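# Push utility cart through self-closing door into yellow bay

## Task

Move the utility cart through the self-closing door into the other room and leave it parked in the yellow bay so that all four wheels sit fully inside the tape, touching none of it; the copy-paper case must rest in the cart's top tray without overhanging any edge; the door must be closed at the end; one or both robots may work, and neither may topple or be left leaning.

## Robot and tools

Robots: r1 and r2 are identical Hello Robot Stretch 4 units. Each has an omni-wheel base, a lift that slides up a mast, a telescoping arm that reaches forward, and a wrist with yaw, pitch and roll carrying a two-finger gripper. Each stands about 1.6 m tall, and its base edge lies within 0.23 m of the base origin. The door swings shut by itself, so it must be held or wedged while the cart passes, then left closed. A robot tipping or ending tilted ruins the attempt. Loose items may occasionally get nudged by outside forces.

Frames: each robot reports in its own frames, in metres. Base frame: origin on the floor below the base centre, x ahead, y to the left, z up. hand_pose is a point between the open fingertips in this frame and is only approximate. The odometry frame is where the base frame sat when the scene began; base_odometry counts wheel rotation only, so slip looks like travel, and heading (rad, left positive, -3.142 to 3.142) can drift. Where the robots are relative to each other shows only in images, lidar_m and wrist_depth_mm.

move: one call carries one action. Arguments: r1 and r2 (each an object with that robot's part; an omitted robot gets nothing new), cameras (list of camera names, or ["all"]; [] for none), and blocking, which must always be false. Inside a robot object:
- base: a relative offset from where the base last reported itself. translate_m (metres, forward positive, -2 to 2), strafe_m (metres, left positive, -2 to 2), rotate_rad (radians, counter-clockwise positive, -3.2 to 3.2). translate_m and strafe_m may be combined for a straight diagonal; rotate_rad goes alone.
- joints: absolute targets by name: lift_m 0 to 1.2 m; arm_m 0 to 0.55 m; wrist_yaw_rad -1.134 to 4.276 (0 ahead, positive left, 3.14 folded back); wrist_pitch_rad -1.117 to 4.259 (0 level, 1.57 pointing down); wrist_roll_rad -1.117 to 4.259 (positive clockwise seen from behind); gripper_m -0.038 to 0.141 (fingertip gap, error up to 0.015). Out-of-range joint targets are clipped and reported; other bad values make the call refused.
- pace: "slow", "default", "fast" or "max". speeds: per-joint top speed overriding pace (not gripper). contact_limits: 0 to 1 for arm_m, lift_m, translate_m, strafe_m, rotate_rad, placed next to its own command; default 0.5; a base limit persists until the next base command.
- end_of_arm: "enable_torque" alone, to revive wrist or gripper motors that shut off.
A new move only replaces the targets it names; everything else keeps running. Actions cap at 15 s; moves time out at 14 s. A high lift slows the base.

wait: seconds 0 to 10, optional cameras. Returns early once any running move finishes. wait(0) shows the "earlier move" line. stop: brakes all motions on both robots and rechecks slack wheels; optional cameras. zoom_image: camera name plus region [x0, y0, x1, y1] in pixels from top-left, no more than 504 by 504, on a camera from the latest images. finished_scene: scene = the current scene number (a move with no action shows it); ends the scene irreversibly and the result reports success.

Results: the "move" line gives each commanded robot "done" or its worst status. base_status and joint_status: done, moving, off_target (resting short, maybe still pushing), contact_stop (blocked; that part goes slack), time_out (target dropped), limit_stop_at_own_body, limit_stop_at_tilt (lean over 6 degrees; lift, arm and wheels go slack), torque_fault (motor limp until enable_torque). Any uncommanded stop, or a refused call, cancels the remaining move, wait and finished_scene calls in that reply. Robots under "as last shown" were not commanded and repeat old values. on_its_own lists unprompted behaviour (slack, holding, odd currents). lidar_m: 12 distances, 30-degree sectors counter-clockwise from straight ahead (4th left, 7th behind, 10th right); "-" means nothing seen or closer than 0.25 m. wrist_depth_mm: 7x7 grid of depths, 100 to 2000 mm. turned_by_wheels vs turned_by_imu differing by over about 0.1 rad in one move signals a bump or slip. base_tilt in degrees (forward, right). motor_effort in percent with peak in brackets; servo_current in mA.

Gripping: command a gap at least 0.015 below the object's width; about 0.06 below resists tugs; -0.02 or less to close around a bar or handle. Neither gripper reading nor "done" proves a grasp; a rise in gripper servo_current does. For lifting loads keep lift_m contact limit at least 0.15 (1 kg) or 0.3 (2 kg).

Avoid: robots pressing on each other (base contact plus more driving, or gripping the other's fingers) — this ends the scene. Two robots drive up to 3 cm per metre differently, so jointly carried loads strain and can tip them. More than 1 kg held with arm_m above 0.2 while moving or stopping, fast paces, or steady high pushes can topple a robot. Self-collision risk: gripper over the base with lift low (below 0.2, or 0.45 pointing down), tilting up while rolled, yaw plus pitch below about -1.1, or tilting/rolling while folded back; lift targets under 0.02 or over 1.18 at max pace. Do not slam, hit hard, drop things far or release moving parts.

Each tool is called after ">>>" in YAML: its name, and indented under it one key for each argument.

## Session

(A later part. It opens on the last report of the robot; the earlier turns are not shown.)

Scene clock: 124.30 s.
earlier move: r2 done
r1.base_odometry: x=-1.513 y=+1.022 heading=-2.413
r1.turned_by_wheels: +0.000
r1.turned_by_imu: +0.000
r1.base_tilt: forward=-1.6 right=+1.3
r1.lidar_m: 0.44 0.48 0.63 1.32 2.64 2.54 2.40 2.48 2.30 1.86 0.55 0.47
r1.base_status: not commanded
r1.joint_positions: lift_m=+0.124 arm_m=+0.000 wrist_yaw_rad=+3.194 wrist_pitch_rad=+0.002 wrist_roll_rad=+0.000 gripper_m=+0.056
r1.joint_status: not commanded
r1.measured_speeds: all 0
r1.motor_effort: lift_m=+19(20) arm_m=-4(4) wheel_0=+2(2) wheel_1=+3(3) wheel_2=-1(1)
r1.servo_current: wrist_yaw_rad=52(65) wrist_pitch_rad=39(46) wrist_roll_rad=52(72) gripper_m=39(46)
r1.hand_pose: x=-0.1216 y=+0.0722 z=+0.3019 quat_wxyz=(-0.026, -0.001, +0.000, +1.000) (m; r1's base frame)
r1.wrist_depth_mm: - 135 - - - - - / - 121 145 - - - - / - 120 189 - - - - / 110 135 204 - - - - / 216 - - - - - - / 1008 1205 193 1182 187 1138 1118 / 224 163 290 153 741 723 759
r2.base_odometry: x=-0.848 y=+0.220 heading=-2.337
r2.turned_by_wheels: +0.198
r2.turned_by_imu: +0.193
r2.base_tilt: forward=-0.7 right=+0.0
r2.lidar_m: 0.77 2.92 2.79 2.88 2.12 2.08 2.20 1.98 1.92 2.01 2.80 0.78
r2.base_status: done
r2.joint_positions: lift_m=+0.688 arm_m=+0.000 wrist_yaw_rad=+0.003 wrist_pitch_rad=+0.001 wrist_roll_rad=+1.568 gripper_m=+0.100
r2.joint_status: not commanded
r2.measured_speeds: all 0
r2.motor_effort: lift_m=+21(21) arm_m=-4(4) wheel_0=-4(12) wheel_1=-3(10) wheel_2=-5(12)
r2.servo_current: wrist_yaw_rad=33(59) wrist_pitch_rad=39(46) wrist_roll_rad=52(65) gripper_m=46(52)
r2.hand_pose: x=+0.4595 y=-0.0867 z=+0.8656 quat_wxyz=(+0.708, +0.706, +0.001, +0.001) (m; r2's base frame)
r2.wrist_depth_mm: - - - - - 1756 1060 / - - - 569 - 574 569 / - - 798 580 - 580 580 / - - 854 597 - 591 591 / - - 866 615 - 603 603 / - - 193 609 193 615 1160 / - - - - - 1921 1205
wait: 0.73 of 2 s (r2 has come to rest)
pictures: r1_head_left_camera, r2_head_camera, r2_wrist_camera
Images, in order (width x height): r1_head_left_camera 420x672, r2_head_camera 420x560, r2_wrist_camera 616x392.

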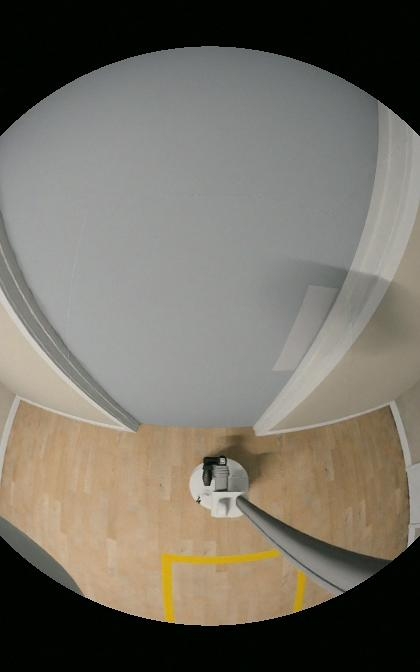

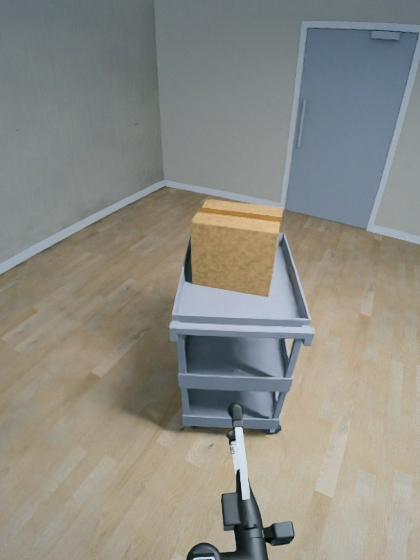

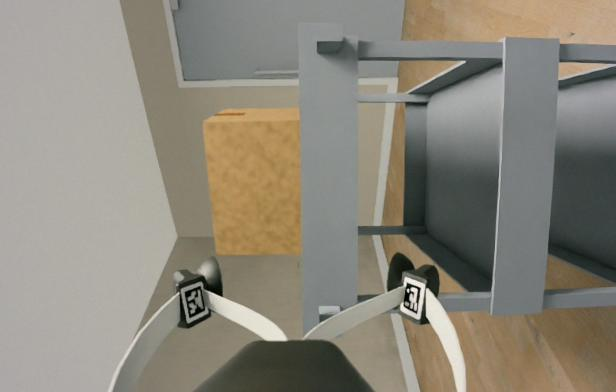

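>>> move:
  r2: {"base":{"translate_m":0.4,"strafe_m":0.01},"pace":"slow","contact_limits":{"translate_m":0.2}}
  blocking: false

>>> wait:
  seconds: 8
  cameras: ["r2_head_camera"]

>>> move:
  r2: {"joints":{"gripper_m":-0.035}}
  blocking: false

>>> wait:
  seconds: 3
  cameras: ["r2_head_camera","r2_head_left_camera"]

Scene clock: 133.97 s.
move: r2 moving
r1: as last shown
r1.base_tilt: forward=-1.6 right=+1.2
r1.lidar_m: 0.42 0.46 0.62 1.34 2.63 2.51 2.40 2.50 2.29 1.83 0.58 0.48
r1.motor_effort: lift_m=+19(20) arm_m=-4(4) wheel_0=+2(2) wheel_1=+2(3) wheel_2=-1(1)
r1.servo_current: wrist_yaw_rad=46(59) wrist_pitch_rad=39(52) wrist_roll_rad=52(65) gripper_m=33(46)
r1.wrist_depth_mm: - 135 - - - - - / - 122 145 - - - - / - 120 189 - - - - / 110 136 204 - - - - / 216 - - - - - - / 1008 1229 193 1182 187 1160 1118 / 224 163 290 153 732 723 750
r2.base_odometry: x=-0.857 y=+0.211 heading=-2.337
r2.turned_by_wheels: +0.000
r2.turned_by_imu: +0.001
r2.base_tilt: forward=-0.6 right=+0.1
r2.lidar_m: 0.74 2.94 2.79 2.90 2.14 2.07 2.20 1.98 1.92 2.02 2.85 0.77
r2.base_status: translate_m moving; strafe_m moving
r2.joint_positions: lift_m=+0.688 arm_m=+0.000 wrist_yaw_rad=+0.003 wrist_pitch_rad=+0.001 wrist_roll_rad=+1.568 gripper_m=+0.100
r2.joint_status: not commanded
r2.measured_speeds: translate_m=+0.047 strafe_m=+0.001 rotate_rad=+0.000 lift_m=+0.000 arm_m=+0.000 wrist_yaw_rad=+0.000 wrist_pitch_rad=+0.000 wrist_roll_rad=+0.000
r2.motor_effort: lift_m=+21(21) arm_m=-4(4) wheel_0=+5(8) wheel_1=+6(6) wheel_2=-8(11)
r2.servo_current: wrist_yaw_rad=65(65) wrist_pitch_rad=39(46) wrist_roll_rad=52(59) gripper_m=46(59)
r2.contact_limits: translate_m 0.2
r2.hand_pose: x=+0.4595 y=-0.0867 z=+0.8656 quat_wxyz=(+0.708, +0.706, +0.001, +0.001) (m; r2's base frame)
r2.wrist_depth_mm: - - - - - 1618 1060 / - - - 569 - 559 554 / - - 788 574 - 569 569 / - - 820 580 - 574 580 / - - 866 591 - 591 591 / - - 193 609 193 603 1138 / - - - - - 1863 1205
pictures: none

Scene clock: 138.77 s.
earlier move: r2 done
r1.base_odometry: x=-1.513 y=+1.022 heading=-2.413
r1.turned_by_wheels: +0.000
r1.turned_by_imu: +0.000
r1.base_tilt: forward=-1.6 right=+1.3
r1.lidar_m: 0.45 0.45 0.62 1.33 2.63 2.54 2.40 2.50 2.25 1.84 0.58 0.47
r1.base_status: not commanded
r1.joint_positions: lift_m=+0.124 arm_m=+0.000 wrist_yaw_rad=+3.194 wrist_pitch_rad=+0.002 wrist_roll_rad=+0.000 gripper_m=+0.056
r1.joint_status: not commanded
r1.measured_speeds: all 0
r1.motor_effort: lift_m=+19(20) arm_m=-4(4) wheel_0=+2(2) wheel_1=+3(3) wheel_2=-1(1)
r1.servo_current: wrist_yaw_rad=52(72) wrist_pitch_rad=39(52) wrist_roll_rad=46(65) gripper_m=39(52)
r1.hand_pose: x=-0.1216 y=+0.0722 z=+0.3019 quat_wxyz=(-0.026, -0.001, +0.000, +1.000) (m; r1's base frame)
r1.wrist_depth_mm: - 135 - - - - - / - 122 144 - - - - / - 120 189 - - - - / 110 136 203 - - - - / 215 - - - - - - / 991 1182 195 1182 187 1138 1098 / 223 163 291 153 723 732 750
r2.base_odometry: x=-1.118 y=-0.075 heading=-2.336
r2.turned_by_wheels: +0.000
r2.turned_by_imu: +0.001
r2.base_tilt: forward=-0.6 right=+0.1
r2.lidar_m: 0.39 2.68 2.56 2.70 2.50 2.41 2.55 2.21 2.13 2.26 3.15 0.43
r2.base_status: done
r2.joint_positions: lift_m=+0.688 arm_m=+0.000 wrist_yaw_rad=-0.001 wrist_pitch_rad=+0.001 wrist_roll_rad=+1.569 gripper_m=+0.100
r2.joint_status: not commanded
r2.measured_speeds: all 0
r2.motor_effort: lift_m=+21(21) arm_m=+4(5) wheel_0=+8(13) wheel_1=+6(8) wheel_2=-7(15)
r2.servo_current: wrist_yaw_rad=46(65) wrist_pitch_rad=46(46) wrist_roll_rad=39(65) gripper_m=52(59)
r2.contact_limits: translate_m 0.2
r2.hand_pose: x=+0.4592 y=-0.0877 z=+0.8657 quat_wxyz=(+0.708, +0.706, +0.000, -0.001) (m; r2's base frame)
r2.wrist_depth_mm: - - - 164 220 750 - / - 421 421 167 225 798 - / - 452 442 172 231 - - / - - 469 177 236 - - / - - 492 180 240 - - / - - 194 183 196 1537 512 / - - - - 251 1708 1205
wait: 4.80 of 8 s (r2 has come to rest)
pictures: r2_head_camera
Images, in order (width x height): r2_head_camera 420x560.

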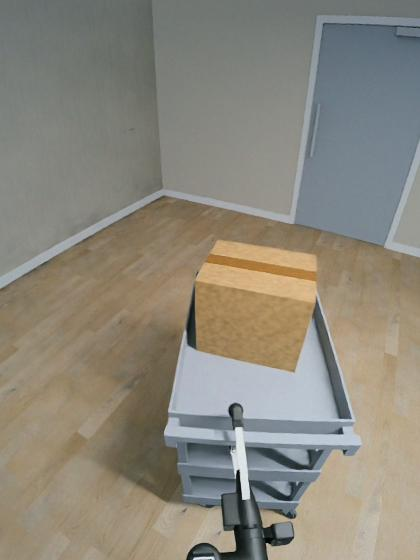

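Scene clock: 139.27 s.
move: r2 moving
r1: as last shown
r1.lidar_m: 0.44 0.46 0.64 1.33 2.65 2.54 2.41 2.51 2.28 1.84 0.56 0.49
r1.motor_effort: lift_m=+20(20) arm_m=-4(4) wheel_0=+2(2) wheel_1=+2(3) wheel_2=-1(1)
r1.servo_current: wrist_yaw_rad=59(65) wrist_pitch_rad=39(46) wrist_roll_rad=46(52) gripper_m=39(46)
r1.wrist_depth_mm: - 135 - - - - - / - 122 145 - - - - / - 120 189 - - - - / 110 136 203 - - - - / 216 - - - - - - / 1025 1205 193 1182 187 1138 1118 / 224 163 289 153 732 723 759
r2.base_odometry: x=-1.118 y=-0.075 heading=-2.336
r2.turned_by_wheels: +0.000
r2.turned_by_imu: +0.000
r2.base_tilt: forward=-0.7 right=+0.1
r2.lidar_m: 0.40 2.70 2.61 2.74 2.50 2.41 2.55 2.20 2.14 2.21 3.13 0.42
r2.base_status: not commanded
r2.joint_positions: lift_m=+0.688 arm_m=+0.000 wrist_yaw_rad=-0.001 wrist_pitch_rad=+0.001 wrist_roll_rad=+1.569 gripper_m=+0.083
r2.joint_status: gripper_m moving
r2.measured_speeds: translate_m=+0.000 strafe_m=+0.000 rotate_rad=+0.000 lift_m=+0.000 arm_m=+0.000 wrist_yaw_rad=+0.000 wrist_pitch_rad=+0.008 wrist_roll_rad=+0.000
r2.motor_effort: lift_m=+21(21) arm_m=+4(5) wheel_0=+8(8) wheel_1=+6(7) wheel_2=-8(8)
r2.servo_current: wrist_yaw_rad=46(52) wrist_pitch_rad=52(52) wrist_roll_rad=39(59) gripper_m=137(137)
r2.contact_limits: translate_m 0.2
r2.hand_pose: x=+0.4592 y=-0.0877 z=+0.8656 quat_wxyz=(+0.708, +0.706, +0.000, -0.001) (m; r2's base frame)
r2.wrist_depth_mm: - - - 164 220 741 - / - 421 418 168 226 - - / - 452 442 173 230 842 - / - - 466 235 236 842 - / - - 488 181 241 - - / - - 196 184 192 1537 484 / - - - - - 1756 1205
pictures: none

Scene clock: 140.80 s.
earlier move: r2 done
r1.base_odometry: x=-1.513 y=+1.022 heading=-2.413
r1.turned_by_wheels: +0.000
r1.turned_by_imu: +0.000
r1.base_tilt: forward=-1.6 right=+1.2
r1.lidar_m: 0.45 0.46 0.65 1.33 2.64 2.53 2.39 2.50 2.29 1.84 0.57 0.46
r1.base_status: not commanded
r1.joint_positions: lift_m=+0.124 arm_m=+0.000 wrist_yaw_rad=+3.194 wrist_pitch_rad=+0.002 wrist_roll_rad=+0.000 gripper_m=+0.056
r1.joint_status: not commanded
r1.measured_speeds: all 0
r1.motor_effort: lift_m=+20(20) arm_m=-4(4) wheel_0=+2(2) wheel_1=+2(3) wheel_2=-1(1)
r1.servo_current: wrist_yaw_rad=46(65) wrist_pitch_rad=52(52) wrist_roll_rad=33(65) gripper_m=46(46)
r1.hand_pose: x=-0.1216 y=+0.0722 z=+0.3019 quat_wxyz=(-0.026, -0.001, +0.000, +1.000) (m; r1's base frame)
r1.wrist_depth_mm: - 135 - - - - - / - 122 144 - - - - / - 121 189 - - - - / 110 136 203 - - - - / 215 - - - - - - / 1025 1205 193 1182 187 1160 1098 / 224 163 293 153 732 732 750
r2.base_odometry: x=-1.118 y=-0.075 heading=-2.336
r2.turned_by_wheels: +0.000
r2.turned_by_imu: +0.000
r2.base_tilt: forward=-0.7 right=+0.1
r2.lidar_m: 0.41 2.68 2.56 2.73 2.49 2.42 2.56 2.21 2.13 2.24 3.15 0.43
r2.base_status: not commanded
r2.joint_positions: lift_m=+0.688 arm_m=+0.000 wrist_yaw_rad=+0.000 wrist_pitch_rad=+0.003 wrist_roll_rad=+1.569 gripper_m=-0.033
r2.joint_status: all done
r2.measured_speeds: all 0
r2.motor_effort: lift_m=+21(21) arm_m=-4(5) wheel_0=+1(8) wheel_1=+3(7) wheel_2=+2(8)
r2.servo_current: wrist_yaw_rad=46(65) wrist_pitch_rad=39(52) wrist_roll_rad=52(59) gripper_m=124(325)
r2.contact_limits: translate_m 0.2
r2.hand_pose: x=+0.4593 y=-0.0875 z=+0.8651 quat_wxyz=(+0.708, +0.706, +0.001, -0.001) (m; r2's base frame)
r2.wrist_depth_mm: - - - 154 211 691 - / - 407 410 158 216 - - / - 433 430 161 220 820 - / - 462 455 165 225 831 - / - - 484 169 231 - - / - - 183 172 180 1537 484 / - - - - 240 1537 1182
wait: 1.53 of 3 s (r2 has come to rest)
pictures: r2_head_camera, r2_head_left_camera
Images, in order (width x height): r2_head_camera 420x560, r2_head_left_camera 420x672.

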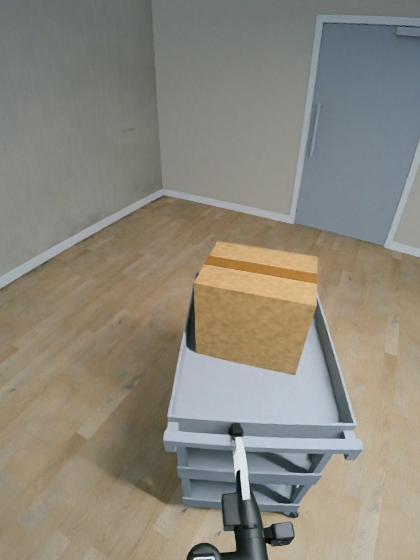

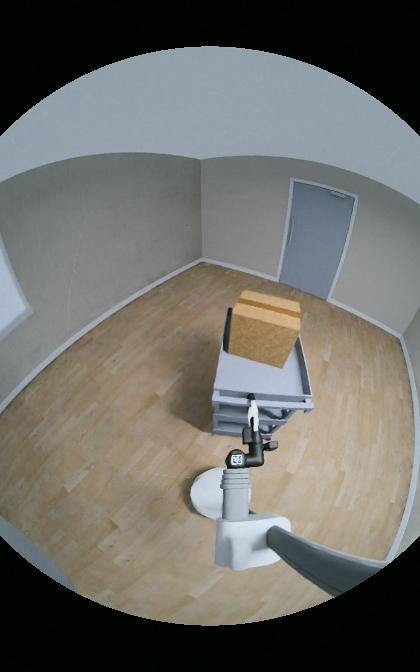

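>>> move:
  r2: {"base":{"translate_m":-0.8}}
  blocking: false

>>> wait:
  seconds: 6

>>> move:
  r2: {"base":{"rotate_rad":0.5},"pace":"slow"}
  blocking: false

>>> wait:
  seconds: 4

>>> move:
  r2: {"base":{"strafe_m":-0.4}}
  blocking: false

>>> wait:
  seconds: 4
  cameras: ["r2_head_camera"]

Scene clock: 165.63 s.
move: r2 moving
r1: as last shown
r1.base_tilt: forward=-1.6 right=+1.3
r1.lidar_m: 0.43 0.47 0.65 1.32 2.63 2.54 2.40 2.47 2.26 1.83 0.58 0.48
r1.motor_effort: lift_m=+20(20) arm_m=-4(4) wheel_0=+1(3) wheel_1=+2(3) wheel_2=-1(1)
r1.servo_current: wrist_yaw_rad=33(65) wrist_pitch_rad=39(46) wrist_roll_rad=52(72) gripper_m=46(46)
r1.wrist_depth_mm: - 135 - - - - - / - 122 145 - - - - / - 120 189 - - - - / 110 136 204 - - - - / 216 - - - - - - / 1025 1229 195 1160 187 1138 1098 / 223 164 290 154 723 741 759
r2.base_odometry: x=-1.097 y=-0.053 heading=-2.336
r2.turned_by_wheels: +0.000
r2.turned_by_imu: +0.001
r2.base_tilt: forward=-0.6 right=+0.1
r2.lidar_m: 0.40 2.70 2.59 2.72 2.44 2.38 2.51 2.19 2.11 2.22 3.11 0.39
r2.base_status: translate_m moving
r2.joint_positions: lift_m=+0.688 arm_m=+0.000 wrist_yaw_rad=+0.002 wrist_pitch_rad=+0.003 wrist_roll_rad=+1.569 gripper_m=-0.033
r2.joint_status: not commanded
r2.measured_speeds: translate_m=-0.121 strafe_m=-0.001 rotate_rad=+0.004 lift_m=+0.000 arm_m=+0.000 wrist_yaw_rad=+0.007 wrist_pitch_rad=+0.000 wrist_roll_rad=+0.000
r2.motor_effort: lift_m=+21(21) arm_m=-4(5) wheel_0=-9(14) wheel_1=-10(11) wheel_2=+21(21)
r2.servo_current: wrist_yaw_rad=39(59) wrist_pitch_rad=39(46) wrist_roll_rad=46(59) gripper_m=130(137)
r2.hand_pose: x=+0.4595 y=-0.0870 z=+0.8651 quat_wxyz=(+0.708, +0.706, +0.002, +0.000) (m; r2's base frame)
r2.wrist_depth_mm: - - - 155 211 699 - / - 404 407 158 216 - - / - 436 433 162 220 820 - / - 462 459 165 225 831 - / - - 480 169 230 - - / - - 183 173 180 1464 492 / - - - - 240 1464 1182
pictures: none

Scene clock: 169.30 s.
earlier move: r2 done
r1.base_odometry: x=-1.513 y=+1.022 heading=-2.413
r1.turned_by_wheels: +0.000
r1.turned_by_imu: +0.000
r1.base_tilt: forward=-1.6 right=+1.3
r1.lidar_m: 0.44 0.47 0.62 1.35 2.62 2.54 2.41 2.51 2.28 1.81 0.56 0.49
r1.base_status: not commanded
r1.joint_positions: lift_m=+0.124 arm_m=+0.000 wrist_yaw_rad=+3.194 wrist_pitch_rad=+0.002 wrist_roll_rad=+0.000 gripper_m=+0.056
r1.joint_status: not commanded
r1.measured_speeds: all 0
r1.motor_effort: lift_m=+19(20) arm_m=-4(4) wheel_0=+1(3) wheel_1=+2(3) wheel_2=-1(1)
r1.servo_current: wrist_yaw_rad=46(78) wrist_pitch_rad=39(52) wrist_roll_rad=52(72) gripper_m=39(46)
r1.hand_pose: x=-0.1216 y=+0.0722 z=+0.3019 quat_wxyz=(-0.026, -0.001, +0.000, +1.000) (m; r1's base frame)
r1.wrist_depth_mm: - 135 - - - - - / - 122 144 - - - - / - 121 189 - - - - / 110 136 204 - - - - / 216 - - - - - - / 1008 1205 193 1160 187 1138 1098 / 224 163 291 154 741 732 768
r2.base_odometry: x=-0.564 y=+0.502 heading=-2.336
r2.turned_by_wheels: +0.000
r2.turned_by_imu: +0.003
r2.base_tilt: forward=-0.7 right=+0.0
r2.lidar_m: 0.36 0.75 2.98 2.39 1.79 1.74 1.84 1.77 1.71 1.83 2.53 0.45
r2.base_status: done
r2.joint_positions: lift_m=+0.688 arm_m=+0.000 wrist_yaw_rad=+0.006 wrist_pitch_rad=+0.003 wrist_roll_rad=+1.569 gripper_m=-0.034
r2.joint_status: not commanded
r2.measured_speeds: all 0
r2.motor_effort: lift_m=+21(21) arm_m=-4(5) wheel_0=-1(14) wheel_1=-3(11) wheel_2=+5(22)
r2.servo_current: wrist_yaw_rad=52(65) wrist_pitch_rad=46(46) wrist_roll_rad=52(59) gripper_m=111(137)
r2.hand_pose: x=+0.4599 y=-0.0855 z=+0.8651 quat_wxyz=(+0.708, +0.706, +0.003, +0.001) (m; r2's base frame)
r2.wrist_depth_mm: - - - 224 300 1618 1229 / - - - 211 279 1661 504 / - - - 198 262 1708 - / - 462 462 189 249 820 - / - 459 459 182 239 842 - / - 449 184 171 179 - - / - - 449 - 220 - -
wait: 3.67 of 6 s (r2 has come to rest)
pictures: none

Scene clock: 169.80 s.
move: r2 moving
r1: as last shown
r1.lidar_m: 0.45 0.47 0.64 1.34 2.63 2.51 2.41 2.50 2.31 1.84 0.58 0.47
r1.motor_effort: lift_m=+19(20) arm_m=-4(4) wheel_0=+2(3) wheel_1=+3(3) wheel_2=-1(1)
r1.servo_current: wrist_yaw_rad=52(65) wrist_pitch_rad=46(46) wrist_roll_rad=39(52) gripper_m=33(39)
r1.wrist_depth_mm: - 135 - - - - - / - 122 145 - - - - / - 120 189 - - - - / 110 135 204 - - - - / 216 - - - - - - / 1025 1205 193 1182 187 1138 1118 / 224 164 290 153 732 723 759
r2.base_odometry: x=-0.564 y=+0.502 heading=-2.212
r2.turned_by_wheels: +0.124
r2.turned_by_imu: +0.119
r2.base_tilt: forward=-0.7 right=+0.0
r2.lidar_m: 0.35 3.05 2.99 2.18 1.75 1.73 1.91 1.72 1.71 1.87 2.92 0.44
r2.base_status: rotate_rad moving
r2.joint_positions: lift_m=+0.688 arm_m=+0.000 wrist_yaw_rad=-0.015 wrist_pitch_rad=+0.003 wrist_roll_rad=+1.569 gripper_m=-0.034
r2.joint_status: not commanded
r2.measured_speeds: translate_m=-0.005 strafe_m=+0.000 rotate_rad=+0.488 lift_m=+0.000 arm_m=+0.000 wrist_yaw_rad=-0.025 wrist_pitch_rad=+0.000 wrist_roll_rad=+0.000
r2.motor_effort: lift_m=+21(21) arm_m=-3(5) wheel_0=-12(12) wheel_1=-8(10) wheel_2=-21(21)
r2.servo_current: wrist_yaw_rad=72(72) wrist_pitch_rad=39(46) wrist_roll_rad=39(59) gripper_m=98(111)
r2.hand_pose: x=+0.4580 y=-0.0916 z=+0.8651 quat_wxyz=(+0.708, +0.706, -0.004, -0.006) (m; r2's base frame)
r2.wrist_depth_mm: - - - 206 277 1661 1182 / - - - 199 263 1708 508 / - - - 190 253 759 - / - 459 459 182 242 866 - / - 452 452 175 234 - - / - 455 184 167 178 147 - / - - 452 - 219 - -
pictures: none

Scene clock: 171.00 s.
earlier move: r2 done
r1.base_odometry: x=-1.513 y=+1.022 heading=-2.413
r1.turned_by_wheels: +0.000
r1.turned_by_imu: +0.000
r1.base_tilt: forward=-1.6 right=+1.2
r1.lidar_m: 0.44 0.46 0.64 1.34 2.64 2.53 2.39 2.51 2.28 1.85 0.58 0.47
r1.base_status: not commanded
r1.joint_positions: lift_m=+0.124 arm_m=+0.000 wrist_yaw_rad=+3.194 wrist_pitch_rad=+0.002 wrist_roll_rad=+0.000 gripper_m=+0.056
r1.joint_status: not commanded
r1.measured_speeds: all 0
r1.motor_effort: lift_m=+19(20) arm_m=-4(4) wheel_0=+1(3) wheel_1=+2(3) wheel_2=-1(1)
r1.servo_current: wrist_yaw_rad=46(65) wrist_pitch_rad=33(46) wrist_roll_rad=46(72) gripper_m=39(46)
r1.hand_pose: x=-0.1216 y=+0.0722 z=+0.3019 quat_wxyz=(-0.026, -0.001, +0.000, +1.000) (m; r1's base frame)
r1.wrist_depth_mm: - 135 - - - - - / - 122 145 - - - - / - 120 189 - - - - / 110 136 203 - - - - / 216 - - - - - - / 991 1229 194 1182 187 1138 1078 / 223 163 289 153 723 715 759
r2.base_odometry: x=-0.564 y=+0.502 heading=-1.837
r2.turned_by_wheels: +0.375
r2.turned_by_imu: +0.364
r2.base_tilt: forward=-0.7 right=+0.1
r2.lidar_m: 0.42 3.00 2.46 1.79 1.72 1.82 1.79 1.71 1.80 2.45 0.42 0.39
r2.base_status: done
r2.joint_positions: lift_m=+0.688 arm_m=+0.000 wrist_yaw_rad=+0.001 wrist_pitch_rad=+0.003 wrist_roll_rad=+1.569 gripper_m=-0.034
r2.joint_status: not commanded
r2.measured_speeds: all 0
r2.motor_effort: lift_m=+21(21) arm_m=-1(5) wheel_0=-3(14) wheel_1=-5(10) wheel_2=-6(22)
r2.servo_current: wrist_yaw_rad=39(98) wrist_pitch_rad=39(52) wrist_roll_rad=46(59) gripper_m=91(111)
r2.hand_pose: x=+0.4594 y=-0.0871 z=+0.8651 quat_wxyz=(+0.708, +0.706, +0.001, -0.001) (m; r2's base frame)
r2.wrist_depth_mm: - 364 362 118 171 - - / - 397 397 125 182 - - / - 442 442 132 195 - - / - - 488 144 208 1708 - / - - - 154 225 1618 484 / - - 183 167 178 1499 1182 / - - - - 266 279 287
wait: 1.20 of 4 s (r2 has come to rest)
pictures: none

Scene clock: 171.50 s.
move: r2 moving
r1: as last shown
r1.base_tilt: forward=-1.6 right=+1.3
r1.lidar_m: 0.43 0.46 0.64 1.33 2.63 2.55 2.40 2.49 2.26 1.81 0.57 0.46
r1.motor_effort: lift_m=+19(20) arm_m=-4(4) wheel_0=+2(2) wheel_1=+2(3) wheel_2=-1(1)
r1.servo_current: wrist_yaw_rad=52(52) wrist_pitch_rad=33(46) wrist_roll_rad=52(59) gripper_m=33(46)
r1.wrist_depth_mm: - 135 - - - - - / - 122 144 - - - - / - 121 190 - - - - / 110 135 204 - - - - / 216 - - - - - - / 1008 1205 194 1182 187 1138 1118 / 223 164 290 153 732 732 759
r2.base_odometry: x=-0.599 y=+0.511 heading=-1.836
r2.turned_by_wheels: +0.001
r2.turned_by_imu: +0.002
r2.base_tilt: forward=-0.7 right=+0.0
r2.lidar_m: 0.44 3.01 2.50 1.83 1.77 1.83 1.77 1.69 1.78 2.43 0.42 0.37
r2.base_status: strafe_m moving
r2.joint_positions: lift_m=+0.688 arm_m=+0.000 wrist_yaw_rad=+0.007 wrist_pitch_rad=+0.003 wrist_roll_rad=+1.569 gripper_m=-0.034
r2.joint_status: not commanded
r2.measured_speeds: translate_m=-0.001 strafe_m=-0.139 rotate_rad=+0.005 lift_m=+0.000 arm_m=+0.000 wrist_yaw_rad=+0.016 wrist_pitch_rad=+0.000 wrist_roll_rad=+0.000
r2.motor_effort: lift_m=+21(21) arm_m=-2(2) wheel_0=+23(23) wheel_1=-8(12) wheel_2=+0(6)
r2.servo_current: wrist_yaw_rad=52(59) wrist_pitch_rad=46(46) wrist_roll_rad=52(59) gripper_m=91(98)
r2.hand_pose: x=+0.4599 y=-0.0853 z=+0.8651 quat_wxyz=(+0.708, +0.706, +0.004, +0.002) (m; r2's base frame)
r2.wrist_depth_mm: - 357 355 111 166 - - / - 387 389 120 177 - - / - 436 433 126 190 - - / - - 488 136 202 1576 - / - - - 148 220 1618 488 / - - 197 161 179 1464 1160 / - - - - 263 278 293
pictures: none

Scene clock: 173.67 s.
earlier move: r2 done
r1.base_odometry: x=-1.513 y=+1.022 heading=-2.413
r1.turned_by_wheels: +0.000
r1.turned_by_imu: +0.000
r1.base_tilt: forward=-1.6 right=+1.3
r1.lidar_m: 0.44 0.46 0.64 1.32 2.64 2.52 2.41 2.49 2.30 1.83 0.57 0.47
r1.base_status: not commanded
r1.joint_positions: lift_m=+0.124 arm_m=+0.000 wrist_yaw_rad=+3.194 wrist_pitch_rad=+0.002 wrist_roll_rad=+0.000 gripper_m=+0.056
r1.joint_status: not commanded
r1.measured_speeds: all 0
r1.motor_effort: lift_m=+20(20) arm_m=-4(4) wheel_0=+2(2) wheel_1=+2(3) wheel_2=-1(1)
r1.servo_current: wrist_yaw_rad=46(65) wrist_pitch_rad=33(52) wrist_roll_rad=46(72) gripper_m=39(52)
r1.hand_pose: x=-0.1216 y=+0.0722 z=+0.3019 quat_wxyz=(-0.026, -0.001, +0.000, +1.000) (m; r1's base frame)
r1.wrist_depth_mm: - 135 - - - - - / - 122 145 - - - - / - 120 189 - - - - / 110 136 203 - - - - / 216 - - - - - - / 1008 1205 194 1205 187 1118 1098 / 222 163 291 153 732 715 759
r2.base_odometry: x=-0.950 y=+0.607 heading=-1.837
r2.turned_by_wheels: -0.001
r2.turned_by_imu: +0.001
r2.base_tilt: forward=-0.6 right=+0.0
r2.lidar_m: 0.38 3.19 2.96 2.15 2.08 2.16 1.59 1.53 1.56 2.19 3.73 0.40
r2.base_status: done
r2.joint_positions: lift_m=+0.688 arm_m=+0.000 wrist_yaw_rad=+0.009 wrist_pitch_rad=+0.003 wrist_roll_rad=+1.569 gripper_m=-0.034
r2.joint_status: not commanded
r2.measured_speeds: all 0
r2.motor_effort: lift_m=+21(21) arm_m=-3(4) wheel_0=+4(25) wheel_1=-2(12) wheel_2=+0(6)
r2.servo_current: wrist_yaw_rad=52(72) wrist_pitch_rad=33(52) wrist_roll_rad=46(59) gripper_m=104(104)
r2.hand_pose: x=+0.4601 y=-0.0848 z=+0.8651 quat_wxyz=(+0.708, +0.706, +0.004, +0.002) (m; r2's base frame)
r2.wrist_depth_mm: - - - 172 233 1618 - / - - 433 172 233 809 - / - 442 436 172 233 831 - / - 459 459 233 231 831 - / - - 473 172 232 - - / - - 184 172 180 - - / - - - - 231 1576 473
wait: 2.17 of 4 s (r2 has come to rest)
pictures: r2_head_camera
Images, in order (width x height): r2_head_camera 420x560.

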